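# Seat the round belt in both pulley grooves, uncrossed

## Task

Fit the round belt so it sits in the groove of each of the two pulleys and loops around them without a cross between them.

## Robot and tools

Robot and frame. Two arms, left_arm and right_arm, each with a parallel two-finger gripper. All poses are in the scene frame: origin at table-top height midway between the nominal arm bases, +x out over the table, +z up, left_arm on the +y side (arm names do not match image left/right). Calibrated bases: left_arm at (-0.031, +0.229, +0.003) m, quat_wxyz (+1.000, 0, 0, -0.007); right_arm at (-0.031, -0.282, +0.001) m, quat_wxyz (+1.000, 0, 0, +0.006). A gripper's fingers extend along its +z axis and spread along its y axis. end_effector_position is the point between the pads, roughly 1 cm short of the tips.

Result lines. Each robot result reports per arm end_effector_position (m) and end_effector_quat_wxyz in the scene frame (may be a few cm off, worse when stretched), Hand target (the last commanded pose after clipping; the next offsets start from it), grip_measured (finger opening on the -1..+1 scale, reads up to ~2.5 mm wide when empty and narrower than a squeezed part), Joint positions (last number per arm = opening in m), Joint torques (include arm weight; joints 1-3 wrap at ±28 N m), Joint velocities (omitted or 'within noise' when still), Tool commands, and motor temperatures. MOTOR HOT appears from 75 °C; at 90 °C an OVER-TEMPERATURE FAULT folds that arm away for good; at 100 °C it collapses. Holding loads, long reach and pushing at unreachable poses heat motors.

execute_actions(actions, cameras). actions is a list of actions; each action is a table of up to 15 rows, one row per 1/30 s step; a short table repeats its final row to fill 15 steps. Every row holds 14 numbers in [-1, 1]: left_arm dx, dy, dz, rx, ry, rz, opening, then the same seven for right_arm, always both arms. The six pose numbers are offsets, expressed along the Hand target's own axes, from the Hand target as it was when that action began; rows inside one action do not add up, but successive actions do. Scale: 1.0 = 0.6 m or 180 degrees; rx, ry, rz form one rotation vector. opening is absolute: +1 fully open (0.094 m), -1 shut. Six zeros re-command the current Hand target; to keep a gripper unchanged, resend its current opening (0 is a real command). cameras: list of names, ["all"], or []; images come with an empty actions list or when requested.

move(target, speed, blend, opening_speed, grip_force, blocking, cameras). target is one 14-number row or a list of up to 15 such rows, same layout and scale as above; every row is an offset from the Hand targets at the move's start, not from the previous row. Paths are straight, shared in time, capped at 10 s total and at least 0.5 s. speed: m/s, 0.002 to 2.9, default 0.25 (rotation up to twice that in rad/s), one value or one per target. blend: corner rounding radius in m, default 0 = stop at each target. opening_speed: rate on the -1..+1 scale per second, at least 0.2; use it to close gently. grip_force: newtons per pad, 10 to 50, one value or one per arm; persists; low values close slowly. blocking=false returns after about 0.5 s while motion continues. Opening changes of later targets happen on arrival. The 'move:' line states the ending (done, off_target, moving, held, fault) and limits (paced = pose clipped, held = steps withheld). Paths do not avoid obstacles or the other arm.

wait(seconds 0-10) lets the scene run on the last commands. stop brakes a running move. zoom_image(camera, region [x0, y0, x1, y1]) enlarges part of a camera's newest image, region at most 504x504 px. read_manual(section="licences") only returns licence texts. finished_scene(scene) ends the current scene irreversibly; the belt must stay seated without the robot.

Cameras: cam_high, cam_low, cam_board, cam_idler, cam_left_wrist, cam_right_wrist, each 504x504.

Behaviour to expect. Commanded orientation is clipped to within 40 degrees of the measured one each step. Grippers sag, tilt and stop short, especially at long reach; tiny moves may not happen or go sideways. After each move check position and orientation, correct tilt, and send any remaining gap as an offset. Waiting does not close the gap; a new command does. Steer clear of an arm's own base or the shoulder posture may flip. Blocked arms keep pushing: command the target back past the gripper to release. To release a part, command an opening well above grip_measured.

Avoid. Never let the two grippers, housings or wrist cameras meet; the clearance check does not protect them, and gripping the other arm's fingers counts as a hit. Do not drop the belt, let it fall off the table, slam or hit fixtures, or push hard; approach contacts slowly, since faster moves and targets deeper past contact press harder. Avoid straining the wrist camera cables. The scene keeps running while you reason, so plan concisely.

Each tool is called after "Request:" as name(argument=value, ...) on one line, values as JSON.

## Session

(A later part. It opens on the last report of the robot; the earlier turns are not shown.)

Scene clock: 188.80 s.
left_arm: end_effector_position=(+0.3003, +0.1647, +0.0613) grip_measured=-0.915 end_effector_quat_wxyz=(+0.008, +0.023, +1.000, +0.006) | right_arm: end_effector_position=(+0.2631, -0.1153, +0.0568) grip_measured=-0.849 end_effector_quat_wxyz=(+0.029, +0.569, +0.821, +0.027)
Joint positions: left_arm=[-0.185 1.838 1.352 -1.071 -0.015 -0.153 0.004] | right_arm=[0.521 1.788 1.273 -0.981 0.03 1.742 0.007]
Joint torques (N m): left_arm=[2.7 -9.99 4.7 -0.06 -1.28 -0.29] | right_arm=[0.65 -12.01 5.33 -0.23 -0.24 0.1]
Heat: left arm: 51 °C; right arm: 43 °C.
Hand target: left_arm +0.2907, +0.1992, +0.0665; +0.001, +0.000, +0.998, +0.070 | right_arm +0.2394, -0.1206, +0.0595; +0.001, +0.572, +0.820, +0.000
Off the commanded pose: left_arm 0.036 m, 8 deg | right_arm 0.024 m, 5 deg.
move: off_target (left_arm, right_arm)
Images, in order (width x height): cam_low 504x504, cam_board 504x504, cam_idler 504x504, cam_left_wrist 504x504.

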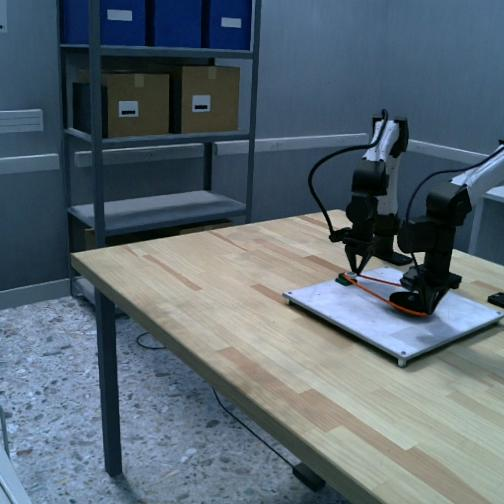

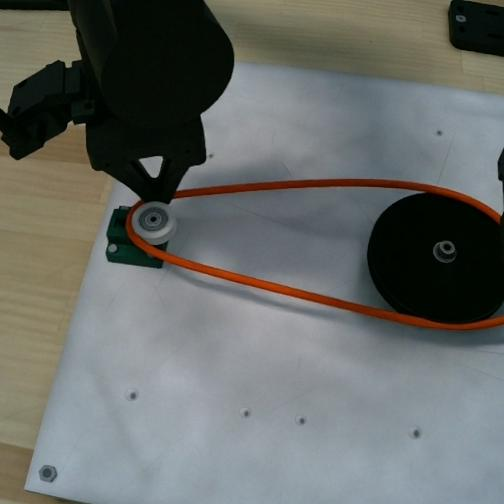

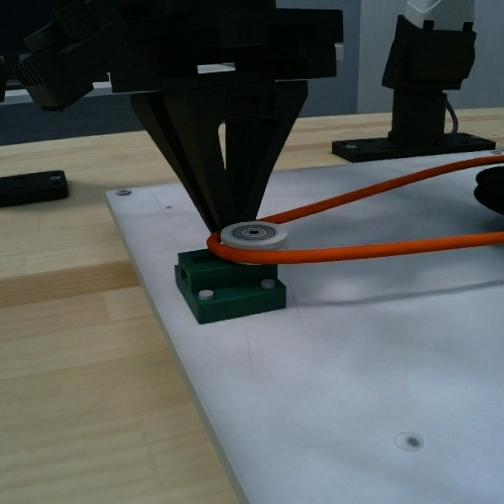

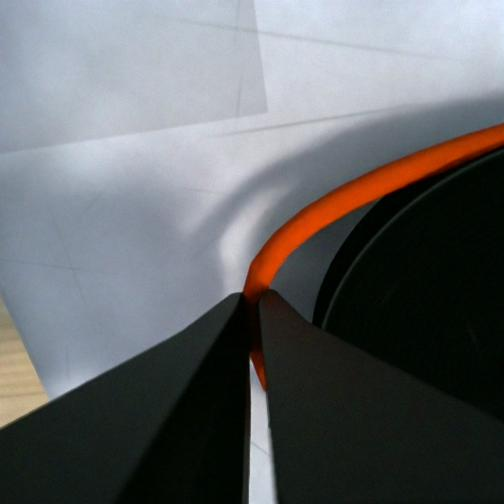

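Request:
move(target=[0.055,-0.005,0.002,0,0,-0.11,-0.97,0,0,0,0,0,0,-0.85], speed=0.08, cameras=["cam_left_wrist","cam_low","cam_board"])

Request:
zoom_image(camera="cam_low", region=[380, 260, 450, 330])

Request:
zoom_image(camera="cam_board", region=[344, 160, 504, 350])

Scene clock: 204.17 s.
left_arm: end_effector_position=(+0.2891, +0.1609, +0.0628) grip_measured=-0.915 end_effector_quat_wxyz=(+0.047, -0.145, +0.988, -0.010) | right_arm: end_effector_position=(+0.2647, -0.1163, +0.0569) grip_measured=-0.848 end_effector_quat_wxyz=(+0.035, +0.569, +0.821, +0.027)
Joint positions: left_arm=[-0.203 1.727 1.217 -0.967 -0.015 -0.508 0.004] | right_arm=[0.521 1.788 1.273 -0.977 0.04 1.742 0.007]
Joint torques (N m): left_arm=[1.57 -9.29 4.31 -0.57 -1.29 -0.45] | right_arm=[0.7 -12.01 5.48 -0.3 -0.36 0.11]
Heat: left arm: 53 °C; right arm: 44 °C.
Hand target: left_arm +0.2577, +0.1963, +0.0648; +0.013, -0.172, +0.983, +0.069 | right_arm +0.2395, -0.1206, +0.0595; +0.001, +0.572, +0.820, +0.000
Off the commanded pose: left_arm 0.047 m, 10 deg | right_arm 0.026 m, 5 deg.
move: off_target (left_arm, right_arm)
Images, in order (width x height): cam_low 504x504, cam_board 504x504, cam_left_wrist 504x504.

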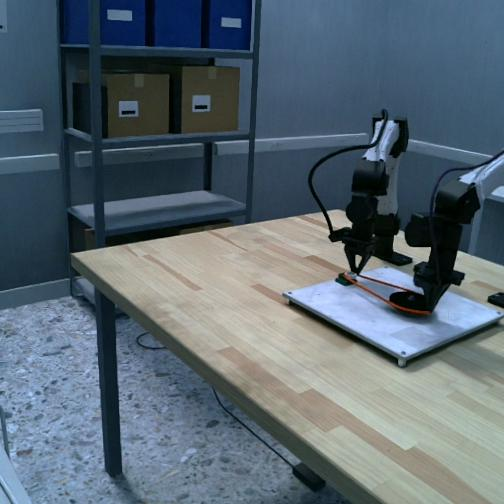

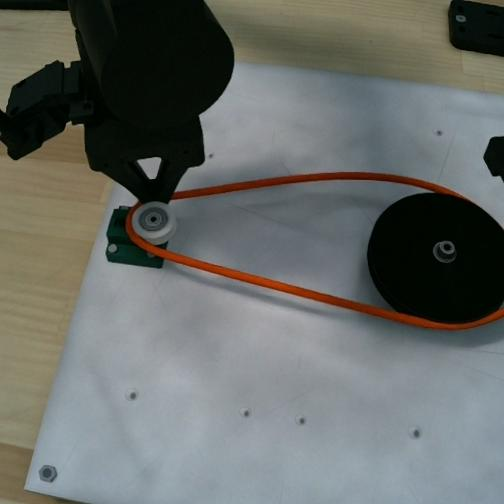

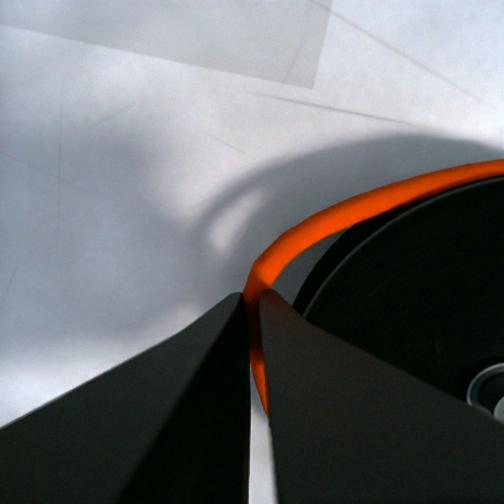

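Scaled by 7.200 from the camera's 504x504 image, which has a finer 720x720 frame.

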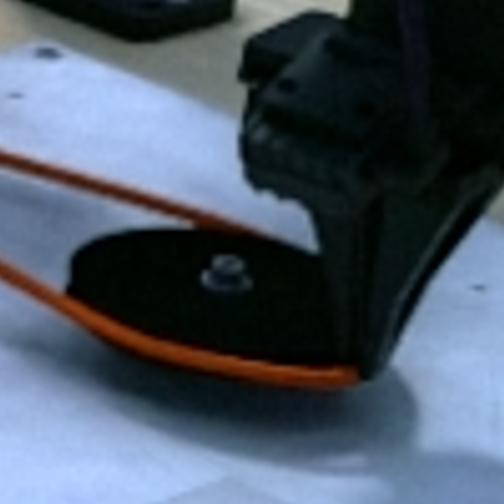

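Scaled by 2.653 from the camera's 504x504 image, which has a finer 720x720 frame.

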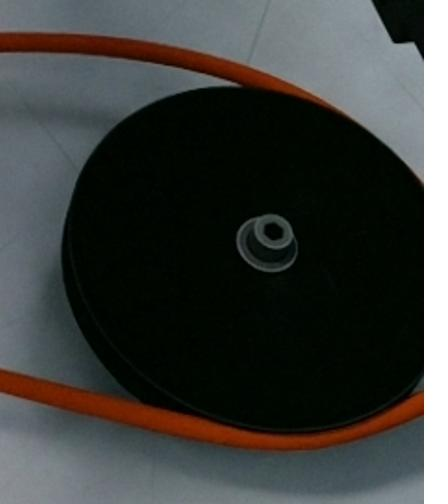

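Request:
move(target=[-0.023,-0.051,-0.009,0,0,0.05,-0.4,0,0,0,0,0,0,-0.85], speed=0.03, opening_speed=0.6, cameras=["cam_left_wrist","cam_low","cam_board","cam_idler"])

Request:
zoom_image(camera="cam_low", region=[380, 260, 450, 330])

Request:
zoom_image(camera="cam_board", region=[344, 160, 504, 350])

Scene clock: 218.40 s.
left_arm: end_effector_position=(+0.2778, +0.1716, +0.0651) grip_measured=-0.402 end_effector_quat_wxyz=(+0.007, -0.102, +0.993, +0.061) | right_arm: end_effector_position=(+0.2441, -0.1188, +0.0555) grip_measured=-0.848 end_effector_quat_wxyz=(+0.002, +0.567, +0.824, +0.000)
Joint positions: left_arm=[-0.236 1.786 1.297 -1.11 -0.12 -0.456 0.028] | right_arm=[0.527 1.788 1.27 -1.051 0.004 1.745 0.007]
Joint torques (N m): left_arm=[-0.7 -6.35 8.25 0.14 -0.32 -0.01] | right_arm=[0.25 -12.21 5.03 0.23 0.01 0.09]
Heat: left arm: 51 °C; right arm: 44 °C.
Hand target: left_arm +0.2811, +0.1718, +0.0668; +0.008, -0.094, +0.993, +0.070 | right_arm +0.2395, -0.1206, +0.0595; +0.001, +0.572, +0.820, +0.000
Off the commanded pose: left_arm 0.004 m, 1 deg | right_arm 0.006 m, 1 deg.
move: done
Images, in order (width x height): cam_low 504x504, cam_board 504x504, cam_idler 504x504, cam_left_wrist 504x504.

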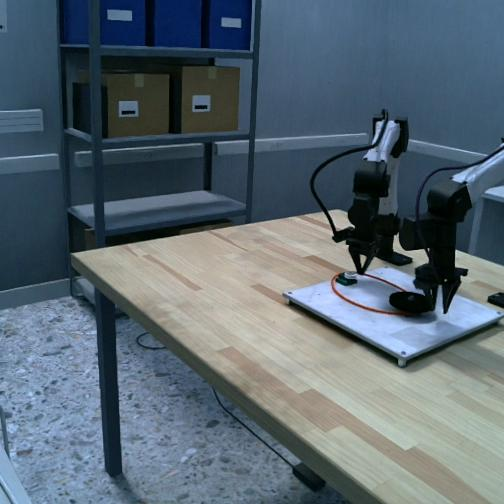

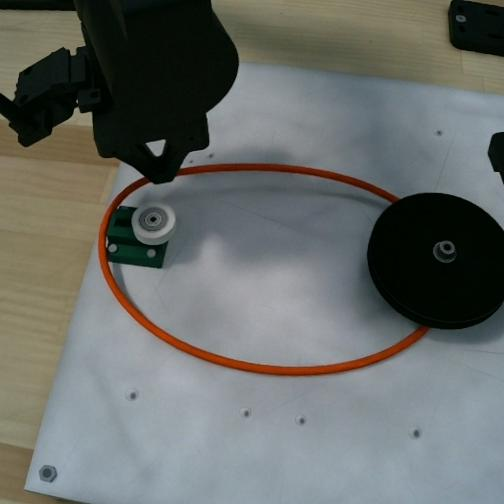

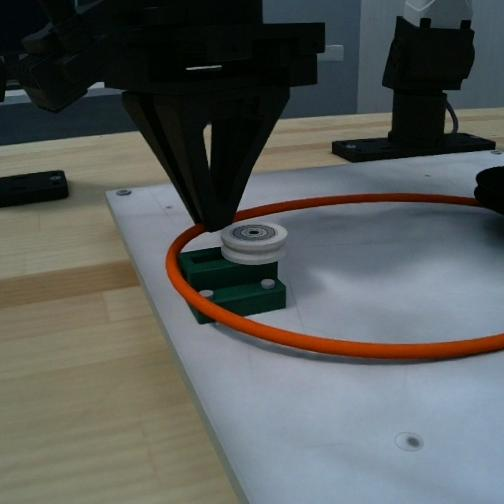

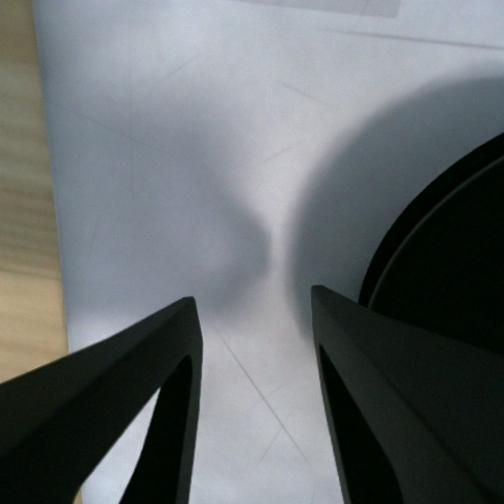

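Scaled by 7.200 from the camera's 504x504 image, which has a finer 720x720 frame.

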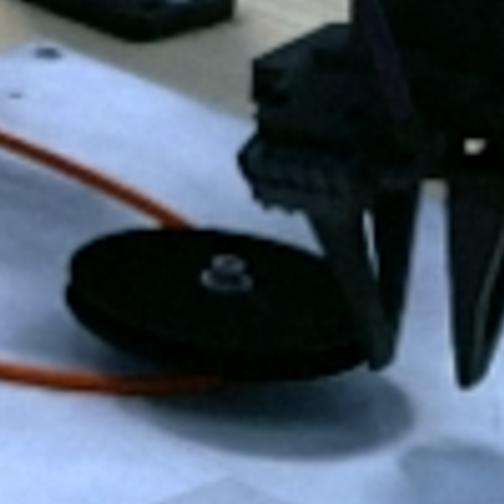

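Scaled by 2.653 from the camera's 504x504 image, which has a finer 720x720 frame.

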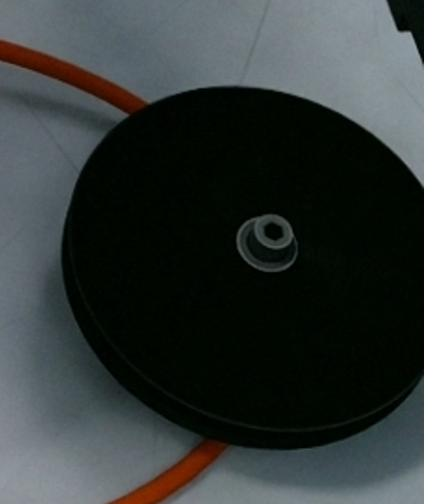

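Request:
move(target=[[0,0.015,-0.105,0,0,0,-0.4,0,0,0,0,0,0,-0.97],[0.1218,-0.2,-0.134,0,0,-0.33,-0.4,0,0,0,0,0,0,-0.97]], speed=0.15, cameras=["cam_left_wrist","cam_right_wrist","cam_low","cam_board","cam_idler"])

Request:
zoom_image(camera="cam_low", region=[330, 240, 450, 330])

Scene clock: 266.53 s.
left_arm: end_effector_position=(+0.2426, +0.0646, +0.1273) grip_measured=-0.402 end_effector_quat_wxyz=(+0.038, -0.454, +0.889, +0.058) | right_arm: end_effector_position=(+0.2439, -0.1186, +0.0555) grip_measured=-0.915 end_effector_quat_wxyz=(+0.001, +0.567, +0.823, +0.000)
Joint positions: left_arm=[-0.592 1.811 1.575 -1.401 -0.121 -1.554 0.028] | right_arm=[0.527 1.788 1.27 -1.051 0.002 1.745 0.004]
Joint torques (N m): left_arm=[0.02 -7.65 6.2 0.14 -0.21 -0.08] | right_arm=[0.13 -12.08 5.12 0.23 -0.03 0.07]
Motor temperatures (°C): left_arm=[25 47 36 24 26 23 27] | right_arm=[24 46 30 25 25 22 24]
Heat: left arm: 47 °C; right arm: 46 °C.
Hand target: left_arm +0.2430, +0.0654, +0.1273; +0.038, -0.454, +0.889, +0.058 (not the last commanded pose) | right_arm +0.2395, -0.1206, +0.0595; +0.001, +0.572, +0.820, +0.000
Off the commanded pose: left_arm 0.036 m, 16 deg | right_arm 0.006 m, 1 deg.
move: held (left_arm; a check stopped the path); path passed 1 of 2 targets; limits=held
pose unreachable (left arm): on one or more control steps of this call, first in action 0 (counted from 0), this arm could not follow its commanded pose, so it was not sent that pose on those steps. It may still have moved: this result reports where it is.
cause: moving toward the commanded pose would bring a part of the arm too close to another arm (this arm's wrist (the part past joint 4) and the right arm's wrist (the part past joint 4), at the place that arm is still heading or pushing toward).
Images, in order (width x height): cam_low 504x504, cam_board 504x504, cam_idler 504x504, cam_left_wrist 504x504, cam_right_wrist 504x504.

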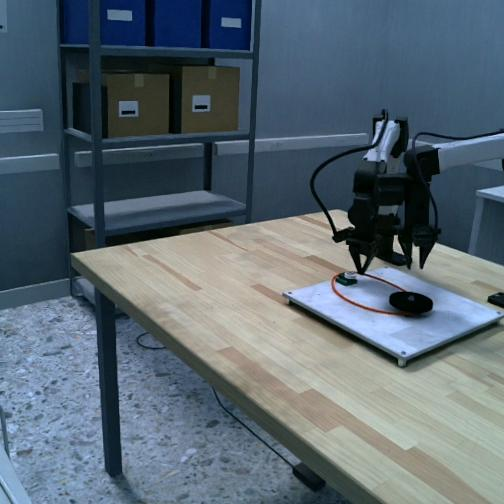

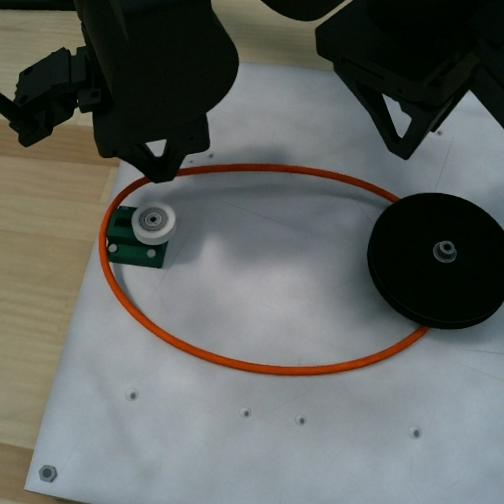

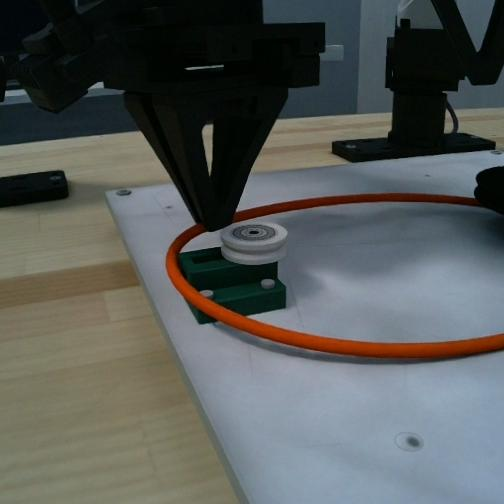

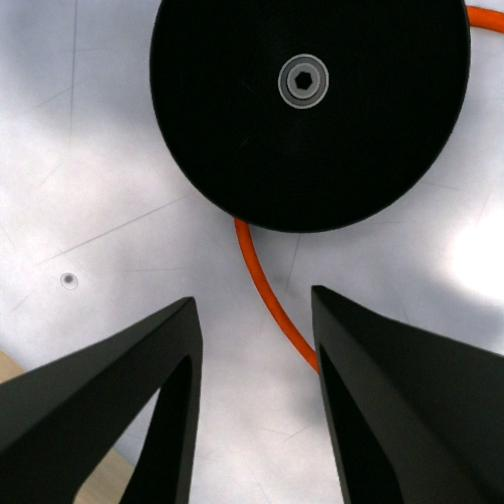

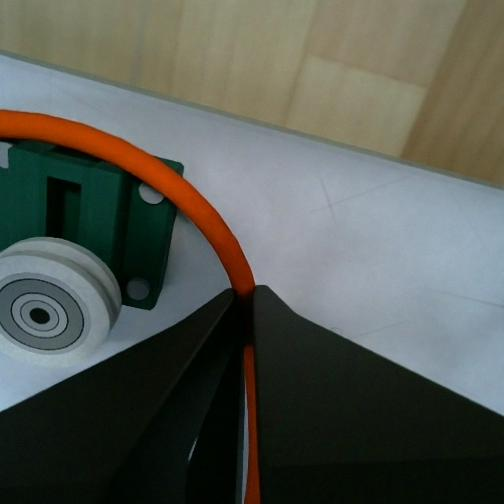

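Scaled by 4.200 from the camera's 504x504 image, which has a finer 720x720 frame.

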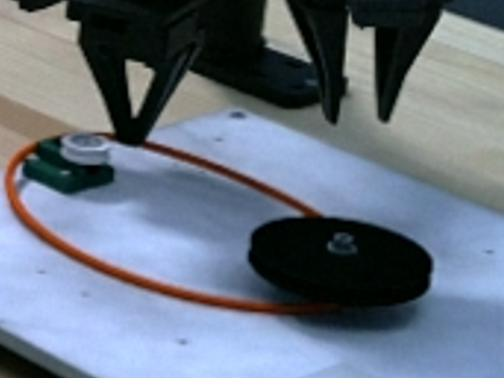

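Request:
move(target=[[0.047,0,0,0,0,0,-0.4,0,0,0,0,0,0,-0.97],[0.047,0,0.09,0,0,0,-0.4,0,0,0,0,0,0,-0.97]], speed=0.1, cameras=["cam_left_wrist"])

Scene clock: 301.97 s.
left_arm: end_effector_position=(+0.2388, +0.0586, +0.1272) grip_measured=-0.402 end_effector_quat_wxyz=(+0.038, -0.448, +0.891, +0.057) | right_arm: end_effector_position=(+0.2439, -0.1186, +0.0555) grip_measured=-0.915 end_effector_quat_wxyz=(+0.001, +0.567, +0.823, +0.000)
Joint positions: left_arm=[-0.614 1.811 1.575 -1.401 -0.12 -1.564 0.028] | right_arm=[0.527 1.788 1.27 -1.051 0.002 1.745 0.004]
Joint torques (N m): left_arm=[0.35 -7.62 6.24 0.15 -0.22 -0.09] | right_arm=[0.18 -12.25 4.9 0.25 -0.02 0.12]
Heat: left arm: 45 °C; right arm: 46 °C.
Hand target: left_arm +0.2398, +0.0600, +0.1273; +0.038, -0.450, +0.890, +0.057 (not the last commanded pose) | right_arm +0.2395, -0.1206, +0.0595; +0.001, +0.572, +0.820, +0.000
Off the commanded pose: left_arm 0.059 m, 1 deg | right_arm 0.006 m, 1 deg.
move: held (left_arm; a check stopped the path); path passed 0 of 2 targets; limits=held
pose unreachable (left arm): on one or more control steps of this call, first in action 0 (counted from 0), this arm could not follow its commanded pose, so it was not sent that pose on those steps. It may still have moved: this result reports where it is.
cause: moving toward the commanded pose would bring a part of the arm too close to another arm (this arm's wrist (the part past joint 4) and the right arm's wrist (the part past joint 4), along the way the arms are being sent, or toward where that arm still pushes).
Images, in order (width x height): cam_left_wrist 504x504.

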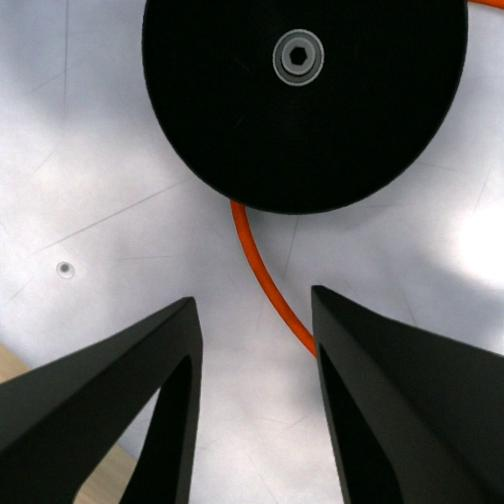

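Request:
move(target=[[0,0,0,0,0,0,-0.4,0,-0.02,0,0,0,0,-0.5],[0,0,0,0,0,0,-0.4,0,-0.02,-0.16,0,0,0,-0.5],[0,0,0,0,0,0,-0.4,-0.2,-0.1,-0.16,0,0,0,-0.5]], speed=0.1, cameras=["cam_right_wrist","cam_idler","cam_board"])

Scene clock: 314.87 s.
left_arm: end_effector_position=(+0.2389, +0.0587, +0.1272) grip_measured=-0.402 end_effector_quat_wxyz=(+0.038, -0.448, +0.891, +0.057) | right_arm: end_effector_position=(+0.2318, -0.1246, +0.0541) grip_measured=-0.502 end_effector_quat_wxyz=(-0.002, +0.570, +0.822, -0.006)
Joint positions: left_arm=[-0.613 1.811 1.575 -1.401 -0.12 -1.564 0.028] | right_arm=[0.53 1.752 1.221 -1.052 0.002 1.754 0.023]
Joint torques (N m): left_arm=[0.21 -7.72 6.13 0.14 -0.23 -0.11] | right_arm=[0.14 -9.61 5.83 0.3 0.04 -0.04]
Heat: left arm: 45 °C; right arm: 47 °C.
Hand target: left_arm +0.2398, +0.0600, +0.1273; +0.038, -0.450, +0.890, +0.057 | right_arm +0.2315, -0.1248, +0.0541; -0.002, +0.570, +0.822, -0.006 (not the last commanded pose)
Off the commanded pose: left_arm 0.002 m, 0 deg | right_arm 0.164 m, 1 deg.
move: held (right_arm; a check stopped the path); path passed 1 of 3 targets; limits=held
pose unreachable (right arm): on one or more control steps of this call, first in action 0 (counted from 0), this arm could not follow its commanded pose, so it was not sent that pose on those steps. It may still have moved: this result reports where it is.
cause: moving toward the commanded pose would bring a part of the arm too close to another arm (this arm's wrist (the part past joint 4) and the left arm's wrist (the part past joint 4), where that arm would come to rest).
Images, in order (width x height): cam_board 504x504, cam_idler 504x504, cam_right_wrist 504x504.

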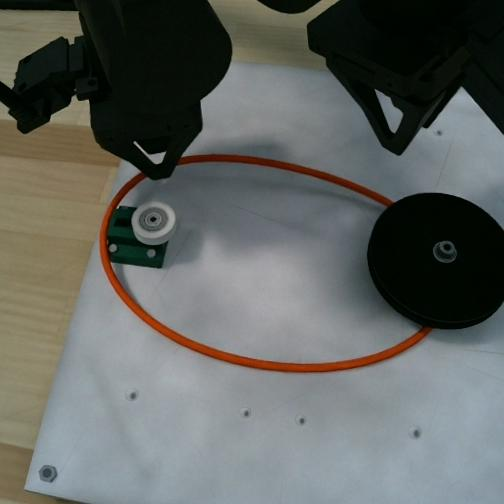

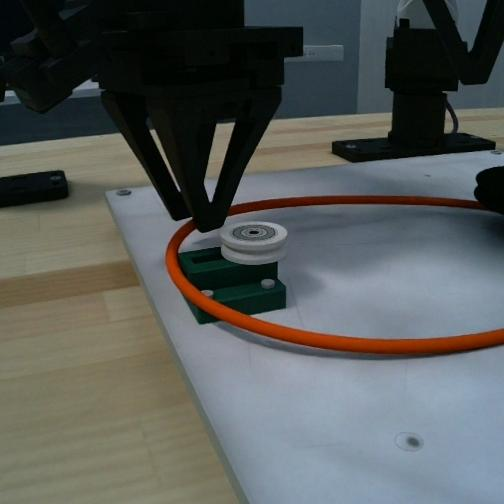

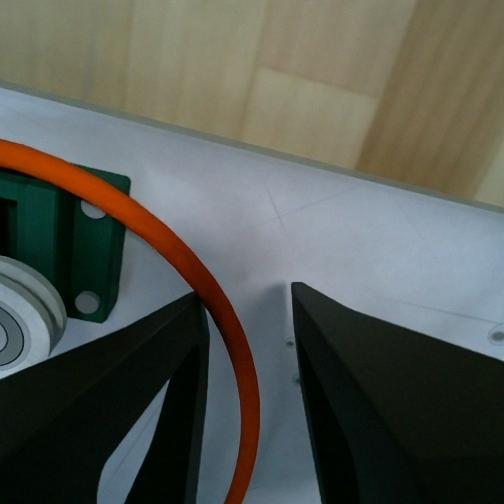

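Request:
move(target=[[-0.08,0,-0.03,0,0,0,-0.4,0,0,0,0,0,0,-0.5],[-0.08,0,-0.03,0,0,0,-0.4,0,0,-0.15,0,0,0,-0.5],[-0.08,0,-0.03,0,0,0,-0.4,-0.22,-0.09,-0.15,0,0,0,-0.5]], speed=0.12)

Request:
move(target=[0.13,0,0.04,0,0,-0.1,-0.4,0,0,0,0,0,0,-0.5], speed=0.12, cameras=["cam_left_wrist","cam_board","cam_idler"])

Scene clock: 327.97 s.
left_arm: end_effector_position=(+0.2662, +0.0951, +0.1495) grip_measured=-0.402 end_effector_quat_wxyz=(+0.037, -0.454, +0.889, +0.051) | right_arm: end_effector_position=(+0.2321, -0.2644, +0.1416) grip_measured=-0.502 end_effector_quat_wxyz=(-0.007, +0.571, +0.821, -0.008)
Joint positions: left_arm=[-0.472 1.817 1.673 -1.466 -0.12 -1.433 0.028] | right_arm=[0.058 1.559 1.362 -1.395 0.003 1.286 0.023]
Joint torques (N m): left_arm=[-0.2 -6.68 8.24 0.05 -0.29 -0.01] | right_arm=[-0.27 -10.22 5.19 0.29 0.08 -0.1]
Heat: left arm: 45 °C; right arm: 46 °C.
Hand target: left_arm +0.2679, +0.0959, +0.1509; +0.038, -0.450, +0.890, +0.057 | right_arm +0.2282, -0.2667, +0.1454; -0.002, +0.570, +0.822, -0.006
Off the commanded pose: left_arm 0.002 m, 1 deg | right_arm 0.006 m, 1 deg.
move: done

Scene clock: 330.03 s.
left_arm: end_effector_position=(+0.2214, +0.0390, +0.1195) grip_measured=-0.402 end_effector_quat_wxyz=(+0.047, -0.578, +0.813, +0.055) | right_arm: end_effector_position=(+0.2321, -0.2644, +0.1416) grip_measured=-0.502 end_effector_quat_wxyz=(-0.007, +0.571, +0.821, -0.008)
Joint positions: left_arm=[-0.695 1.817 1.551 -1.39 -0.117 -1.952 0.028] | right_arm=[0.058 1.559 1.362 -1.395 0.003 1.285 0.023]
Joint torques (N m): left_arm=[-0.43 -7.77 5.49 0.21 -0.19 -0.25] | right_arm=[-0.03 -10.19 5.12 0.23 0.1 -0.14]
Heat: left arm: 45 °C; right arm: 46 °C.
Hand target: left_arm +0.2221, +0.0370, +0.1177; +0.047, -0.584, +0.809, +0.050 | right_arm +0.2282, -0.2667, +0.1454; -0.002, +0.570, +0.822, -0.006
Off the commanded pose: left_arm 0.003 m, 1 deg | right_arm 0.006 m, 1 deg.
move: done
Images, in order (width x height): cam_board 504x504, cam_idler 504x504, cam_left_wrist 504x504.

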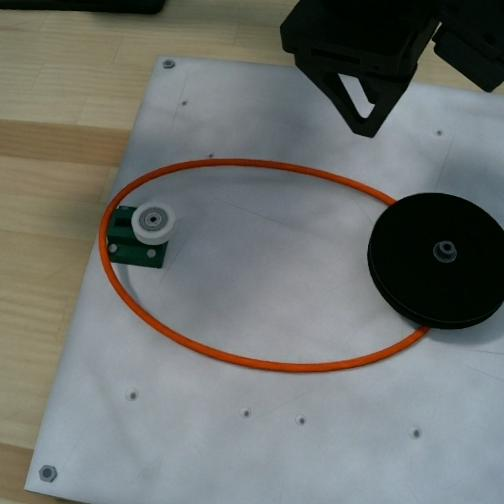

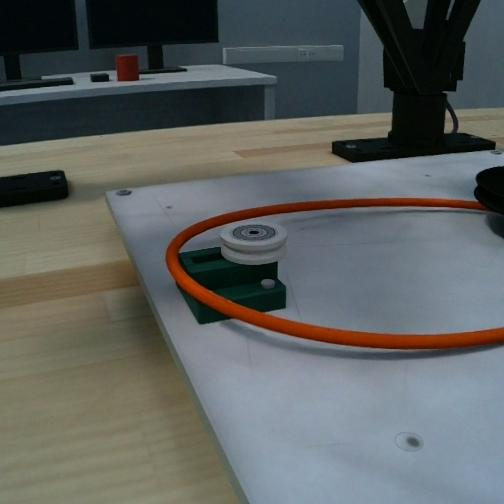

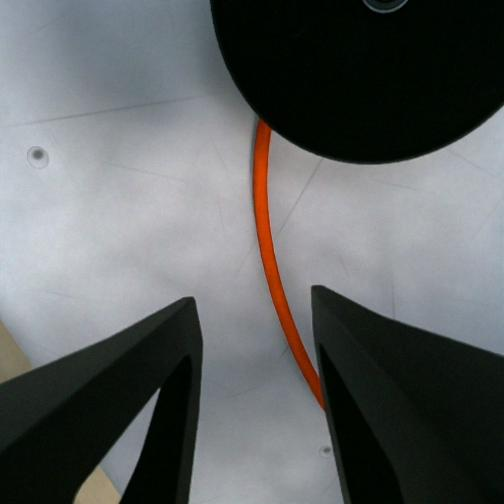

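Request:
move(target=[0,-0.004,0.128,0,0,0,-0.4,0,0,0,0,0,0,-0.5], speed=0.1, cameras=["cam_left_wrist","cam_board"])

Scene clock: 337.50 s.
left_arm: end_effector_position=(+0.2234, +0.0465, +0.0459) grip_measured=-0.402 end_effector_quat_wxyz=(+0.047, -0.584, +0.809, +0.051) | right_arm: end_effector_position=(+0.2321, -0.2644, +0.1416) grip_measured=-0.502 end_effector_quat_wxyz=(-0.007, +0.571, +0.821, -0.008)
Joint positions: left_arm=[-0.672 1.844 1.289 -1.09 -0.117 -1.943 0.028] | right_arm=[0.058 1.559 1.362 -1.395 0.003 1.285 0.023]
Joint torques (N m): left_arm=[0.34 -6.84 5.44 0.25 -0.2 -0.04] | right_arm=[-0.25 -10.45 5.18 0.32 0.05 -0.11]
Heat: left arm: 45 °C; right arm: 46 °C.
Hand target: left_arm +0.2257, +0.0466, +0.0416; +0.047, -0.584, +0.809, +0.050 | right_arm +0.2282, -0.2667, +0.1454; -0.002, +0.570, +0.822, -0.006
Off the commanded pose: left_arm 0.005 m, 0 deg | right_arm 0.006 m, 1 deg.
move: done
Images, in order (width x height): cam_board 504x504, cam_left_wrist 504x504.

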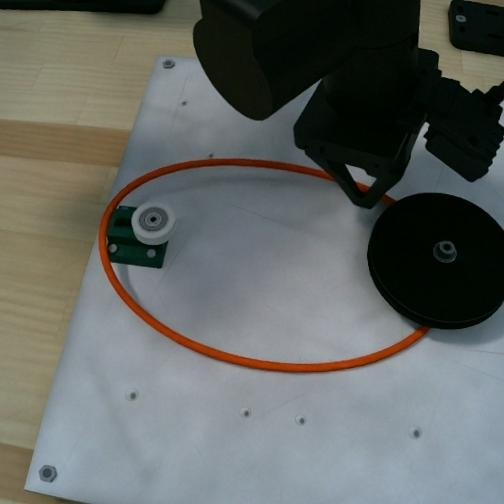

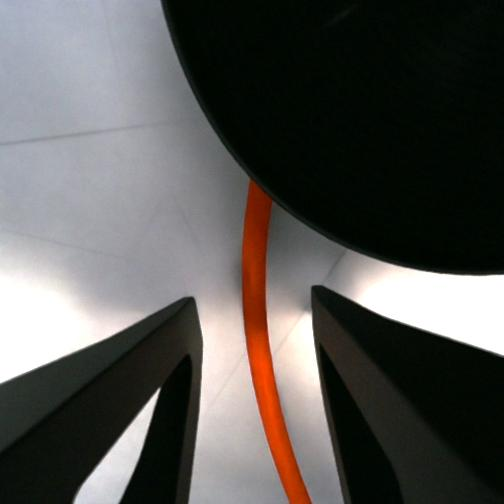

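Request:
move(target=[0,0,0.006,0,0,0,-0.97,0,0,0,0,0,0,-0.5], opening_speed=0.35, cameras=["cam_left_wrist","cam_board"])

Scene clock: 344.17 s.
left_arm: end_effector_position=(+0.2241, +0.0460, +0.0438) grip_measured=-0.911 end_effector_quat_wxyz=(+0.048, -0.584, +0.809, +0.048) | right_arm: end_effector_position=(+0.2321, -0.2644, +0.1416) grip_measured=-0.502 end_effector_quat_wxyz=(-0.007, +0.571, +0.821, -0.008)
Joint positions: left_arm=[-0.672 1.844 1.28 -1.075 -0.117 -1.941 0.004] | right_arm=[0.058 1.559 1.362 -1.395 0.003 1.285 0.023]
Joint torques (N m): left_arm=[0.44 -6.54 5.35 0.26 -0.21 -0.04] | right_arm=[-0.27 -10.19 5.04 0.31 0.08 -0.11]
Heat: left arm: 45 °C; right arm: 47 °C.
Hand target: left_arm +0.2258, +0.0471, +0.0380; +0.047, -0.584, +0.809, +0.050 | right_arm +0.2282, -0.2667, +0.1454; -0.002, +0.570, +0.822, -0.006
Off the commanded pose: left_arm 0.006 m, 0 deg | right_arm 0.006 m, 1 deg.
move: done
Images, in order (width x height): cam_board 504x504, cam_left_wrist 504x504.

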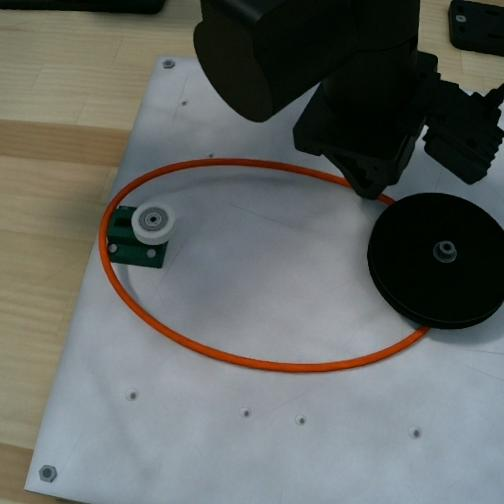

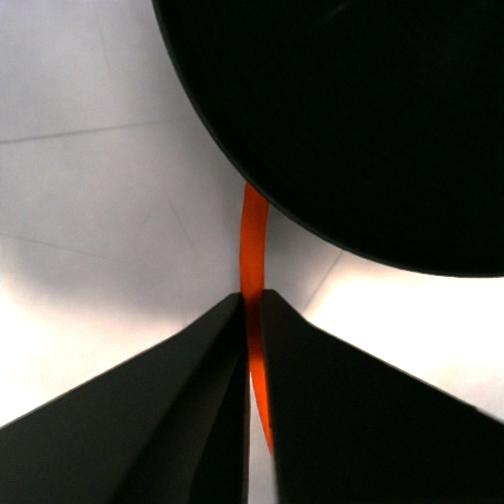

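Request:
move(target=[[-0.057,0.061,-0.032,0,0,0,-0.97,0,0,0,0,0,0,-0.5],[-0.145,0.061,-0.0385,0,0,0.12,-0.97,0,0,0,0,0,0,-0.5]], speed=0.08, cameras=["cam_left_wrist","cam_board","cam_idler","cam_low"])

Request:
zoom_image(camera="cam_low", region=[330, 240, 450, 330])

Scene clock: 362.13 s.
left_arm: end_effector_position=(+0.2229, +0.1185, +0.0649) grip_measured=-0.912 end_effector_quat_wxyz=(+0.021, -0.422, +0.906, +0.033) | right_arm: end_effector_position=(+0.2321, -0.2644, +0.1416) grip_measured=-0.502 end_effector_quat_wxyz=(-0.007, +0.571, +0.821, -0.008)
Joint positions: left_arm=[-0.442 1.646 1.137 -1.087 -0.073 -1.329 0.004] | right_arm=[0.058 1.559 1.362 -1.395 0.003 1.285 0.023]
Joint torques (N m): left_arm=[1.29 -8.96 5.46 -0.18 -0.75 0.04] | right_arm=[-0.03 -10.14 5.18 0.27 0.02 -0.13]
Heat: left arm: 46 °C; right arm: 47 °C.
Hand target: left_arm +0.2180, +0.1373, +0.0736; +0.037, -0.422, +0.904, +0.058 | right_arm +0.2282, -0.2667, +0.1454; -0.002, +0.570, +0.822, -0.006
Off the commanded pose: left_arm 0.021 m, 3 deg | right_arm 0.006 m, 1 deg.
move: off_target (left_arm)
Images, in order (width x height): cam_low 504x504, cam_board 504x504, cam_idler 504x504, cam_left_wrist 504x504.

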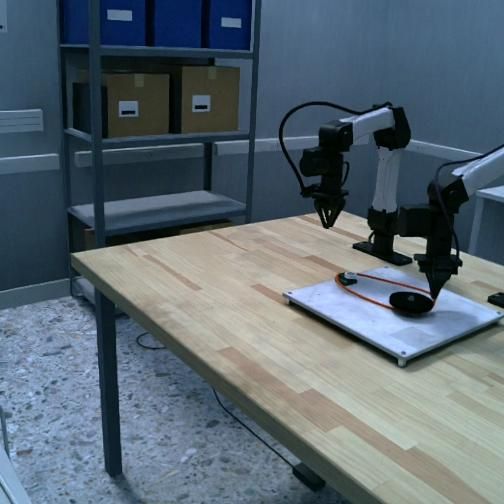

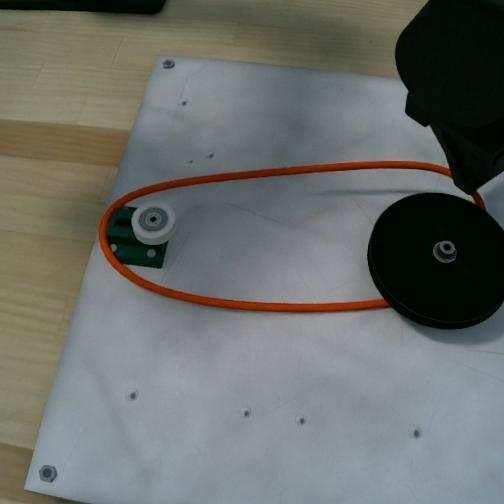

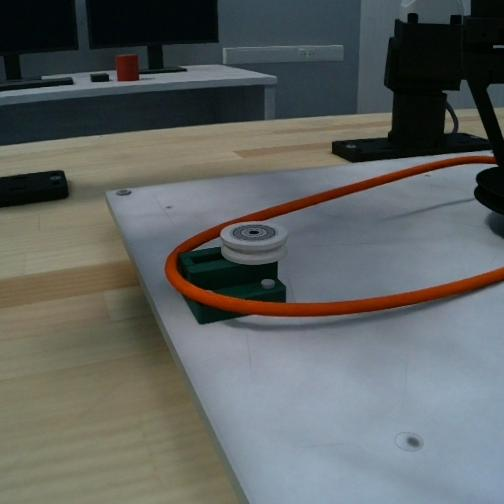

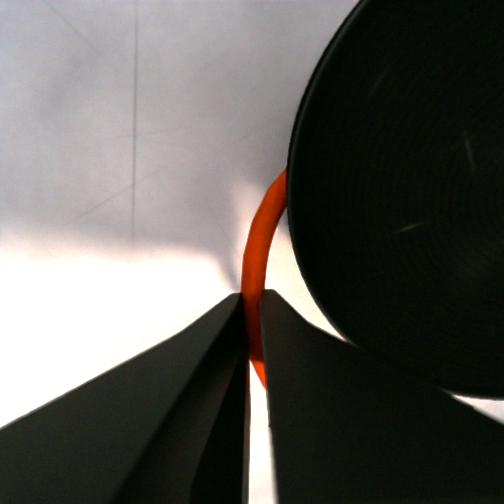

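Scaled by 4.200 from the camera's 504x504 image, which has a finer 720x720 frame.

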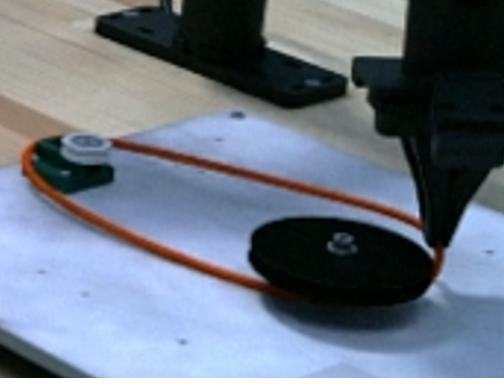

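Request:
move(target=[[-0.079,-0.004,0.006,0,0,0.139,-0.97,0,0,0,0,0,0,-0.5],[-0.134,-0.043,0.001,0,0,0.278,-0.97,0,0,0,0,0,0,-0.5]], speed=0.08, blend=0.01, cameras=["cam_left_wrist","cam_board","cam_idler","cam_low"])

Request:
zoom_image(camera="cam_low", region=[330, 240, 450, 330])

Scene clock: 380.97 s.
left_arm: end_effector_position=(+0.2931, +0.1487, +0.0778) grip_measured=-0.912 end_effector_quat_wxyz=(+0.021, +0.005, +1.000, +0.000) | right_arm: end_effector_position=(+0.2321, -0.2644, +0.1416) grip_measured=-0.502 end_effector_quat_wxyz=(-0.007, +0.571, +0.821, -0.008)
Joint positions: left_arm=[-0.234 1.787 1.354 -1.098 -0.011 -0.238 0.004] | right_arm=[0.058 1.559 1.362 -1.395 0.003 1.285 0.023]
Joint torques (N m): left_arm=[2.5 -7.15 7.76 -0.17 -1.31 0.11] | right_arm=[-0.16 -10.35 5.12 0.29 0.07 -0.11]
Heat: left arm: 49 °C; right arm: 47 °C.
Hand target: left_arm +0.2894, +0.1819, +0.0803; +0.009, +0.000, +0.998, +0.068 | right_arm +0.2282, -0.2667, +0.1454; -0.002, +0.570, +0.822, -0.006
Off the commanded pose: left_arm 0.034 m, 8 deg | right_arm 0.006 m, 1 deg.
move: off_target (left_arm)
Images, in order (width x height): cam_low 504x504, cam_board 504x504, cam_idler 504x504, cam_left_wrist 504x504.

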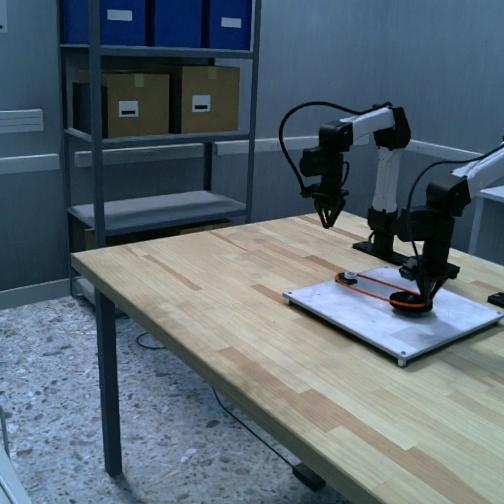

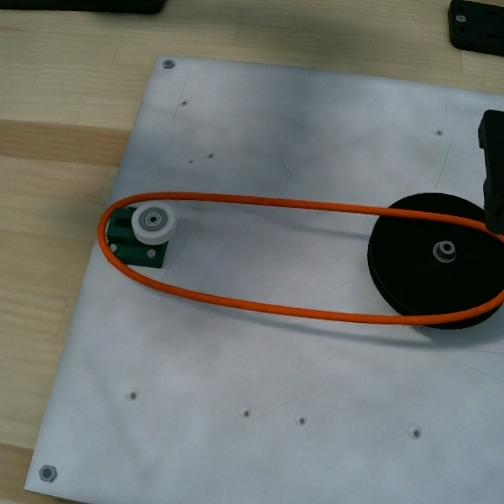

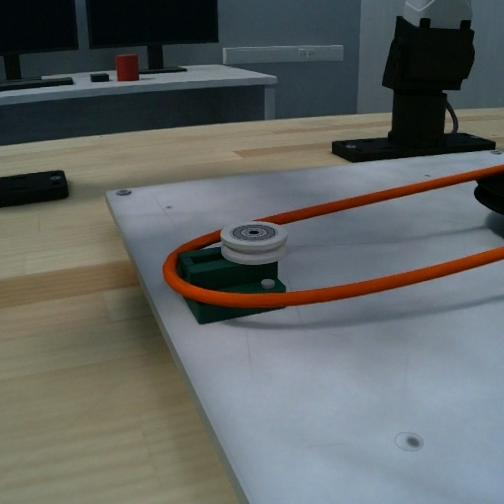

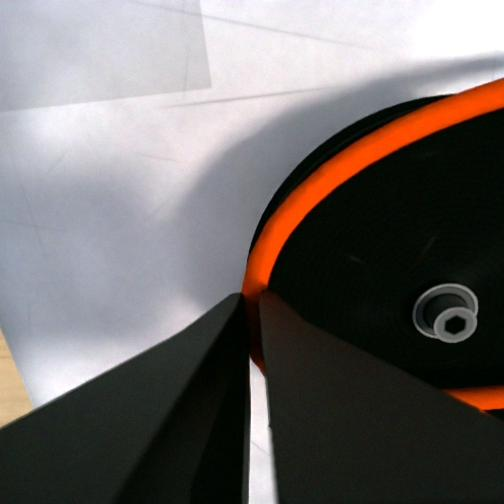

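Scaled by 4.200 from the camera's 504x504 image, which has a finer 720x720 frame.

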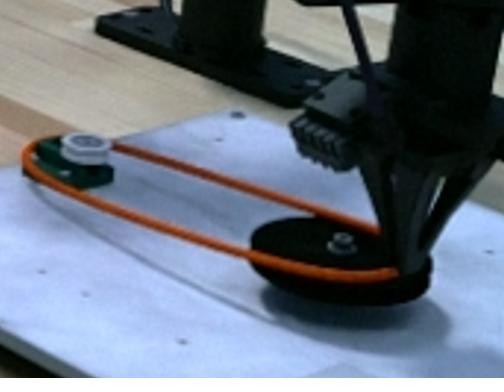

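Request:
move(target=[0,-0.053,-0.041,0,0,0,-0.97,0.2245,0.1085,0.02,0,0,0,-0.5], speed=0.12, cameras=["cam_right_wrist","cam_board","cam_idler"])

Scene clock: 392.53 s.
left_arm: end_effector_position=(+0.2888, +0.1326, +0.0981) grip_measured=-0.913 end_effector_quat_wxyz=(+0.013, +0.006, +0.999, +0.031) | right_arm: end_effector_position=(+0.2350, -0.1227, +0.1270) grip_measured=-0.502 end_effector_quat_wxyz=(-0.007, +0.566, +0.824, -0.019)
Joint positions: left_arm=[-0.313 1.807 1.46 -1.217 -0.067 -0.315 0.004] | right_arm=[0.53 1.754 1.515 -1.373 0.002 1.746 0.023]
Joint torques (N m): left_arm=[0.38 -6.83 8.34 -0.03 -0.81 -0.17] | right_arm=[0.32 -9.52 8.39 0.36 0.02 0.08]
Heat: left arm: 49 °C; right arm: 46 °C.
Hand target: left_arm +0.2890, +0.1470, +0.1004; +0.009, +0.000, +0.998, +0.068 | right_arm +0.2418, -0.1177, +0.1320; -0.002, +0.570, +0.822, -0.006
Off the commanded pose: left_arm 0.015 m, 4 deg | right_arm 0.010 m, 2 deg.
move: off_target (left_arm)
Images, in order (width x height): cam_board 504x504, cam_idler 504x504, cam_right_wrist 504x504.

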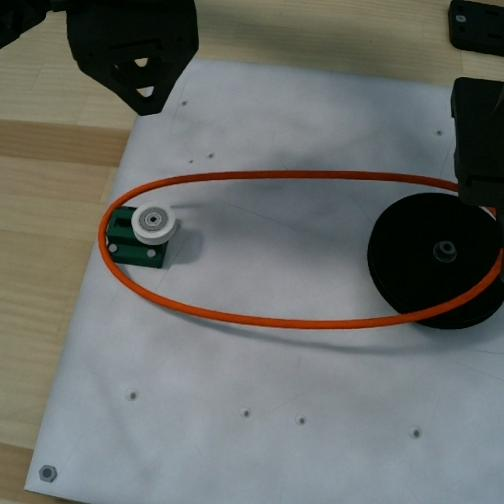

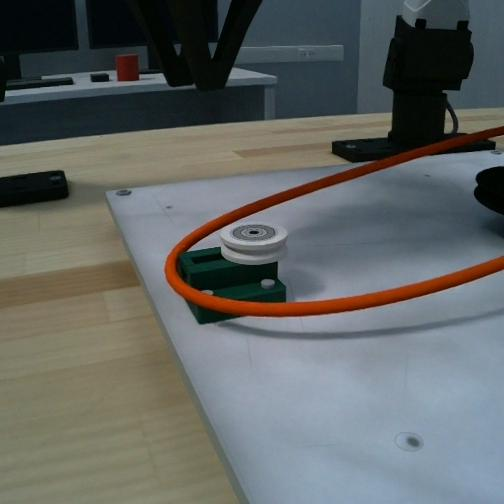

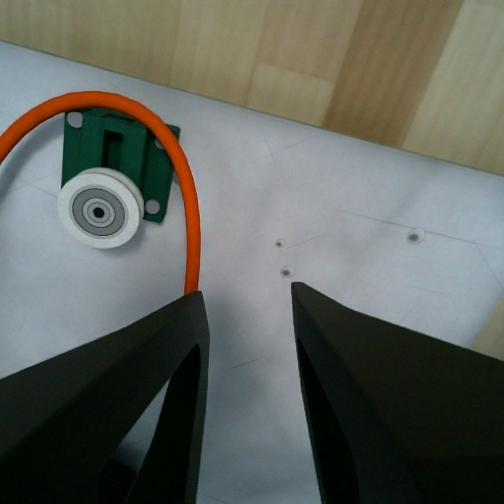

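Request:
move(target=[0,0,0,0,0,0,-0.97,0.028,0.021,0.085,0,0,0,-0.6], speed=0.1, cameras=["cam_right_wrist","cam_idler"])

Scene clock: 416.07 s.
left_arm: end_effector_position=(+0.2888, +0.1326, +0.0981) grip_measured=-0.913 end_effector_quat_wxyz=(+0.013, +0.006, +0.999, +0.031) | right_arm: end_effector_position=(+0.2471, -0.1004, +0.0832) grip_measured=-0.598 end_effector_quat_wxyz=(-0.002, +0.568, +0.823, -0.009)
Joint positions: left_arm=[-0.313 1.807 1.46 -1.217 -0.067 -0.316 0.004] | right_arm=[0.569 1.829 1.434 -1.194 0.002 1.789 0.019]
Joint torques (N m): left_arm=[0.39 -6.75 8.42 -0.03 -0.81 -0.19] | right_arm=[0.54 -10.58 5.38 0.43 -0.02 0.01]
Heat: left arm: 46 °C; right arm: 44 °C.
Hand target: left_arm +0.2890, +0.1470, +0.1004; +0.009, +0.000, +0.998, +0.068 | right_arm +0.2473, -0.0981, +0.0807; -0.002, +0.570, +0.822, -0.006
Off the commanded pose: left_arm 0.015 m, 4 deg | right_arm 0.003 m, 0 deg.
move: off_target (left_arm)
Images, in order (width x height): cam_idler 504x504, cam_right_wrist 504x504.

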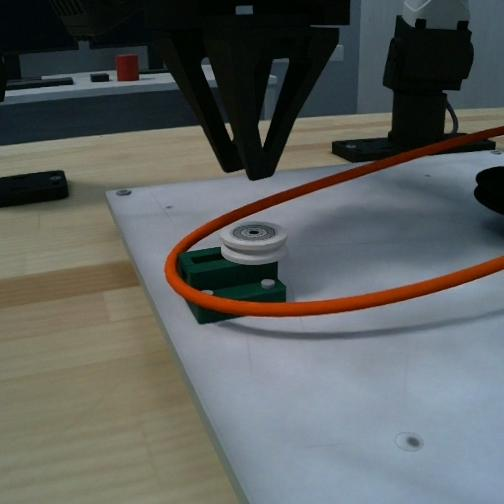

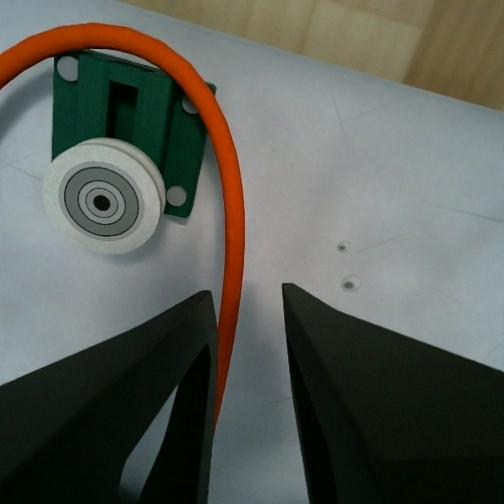

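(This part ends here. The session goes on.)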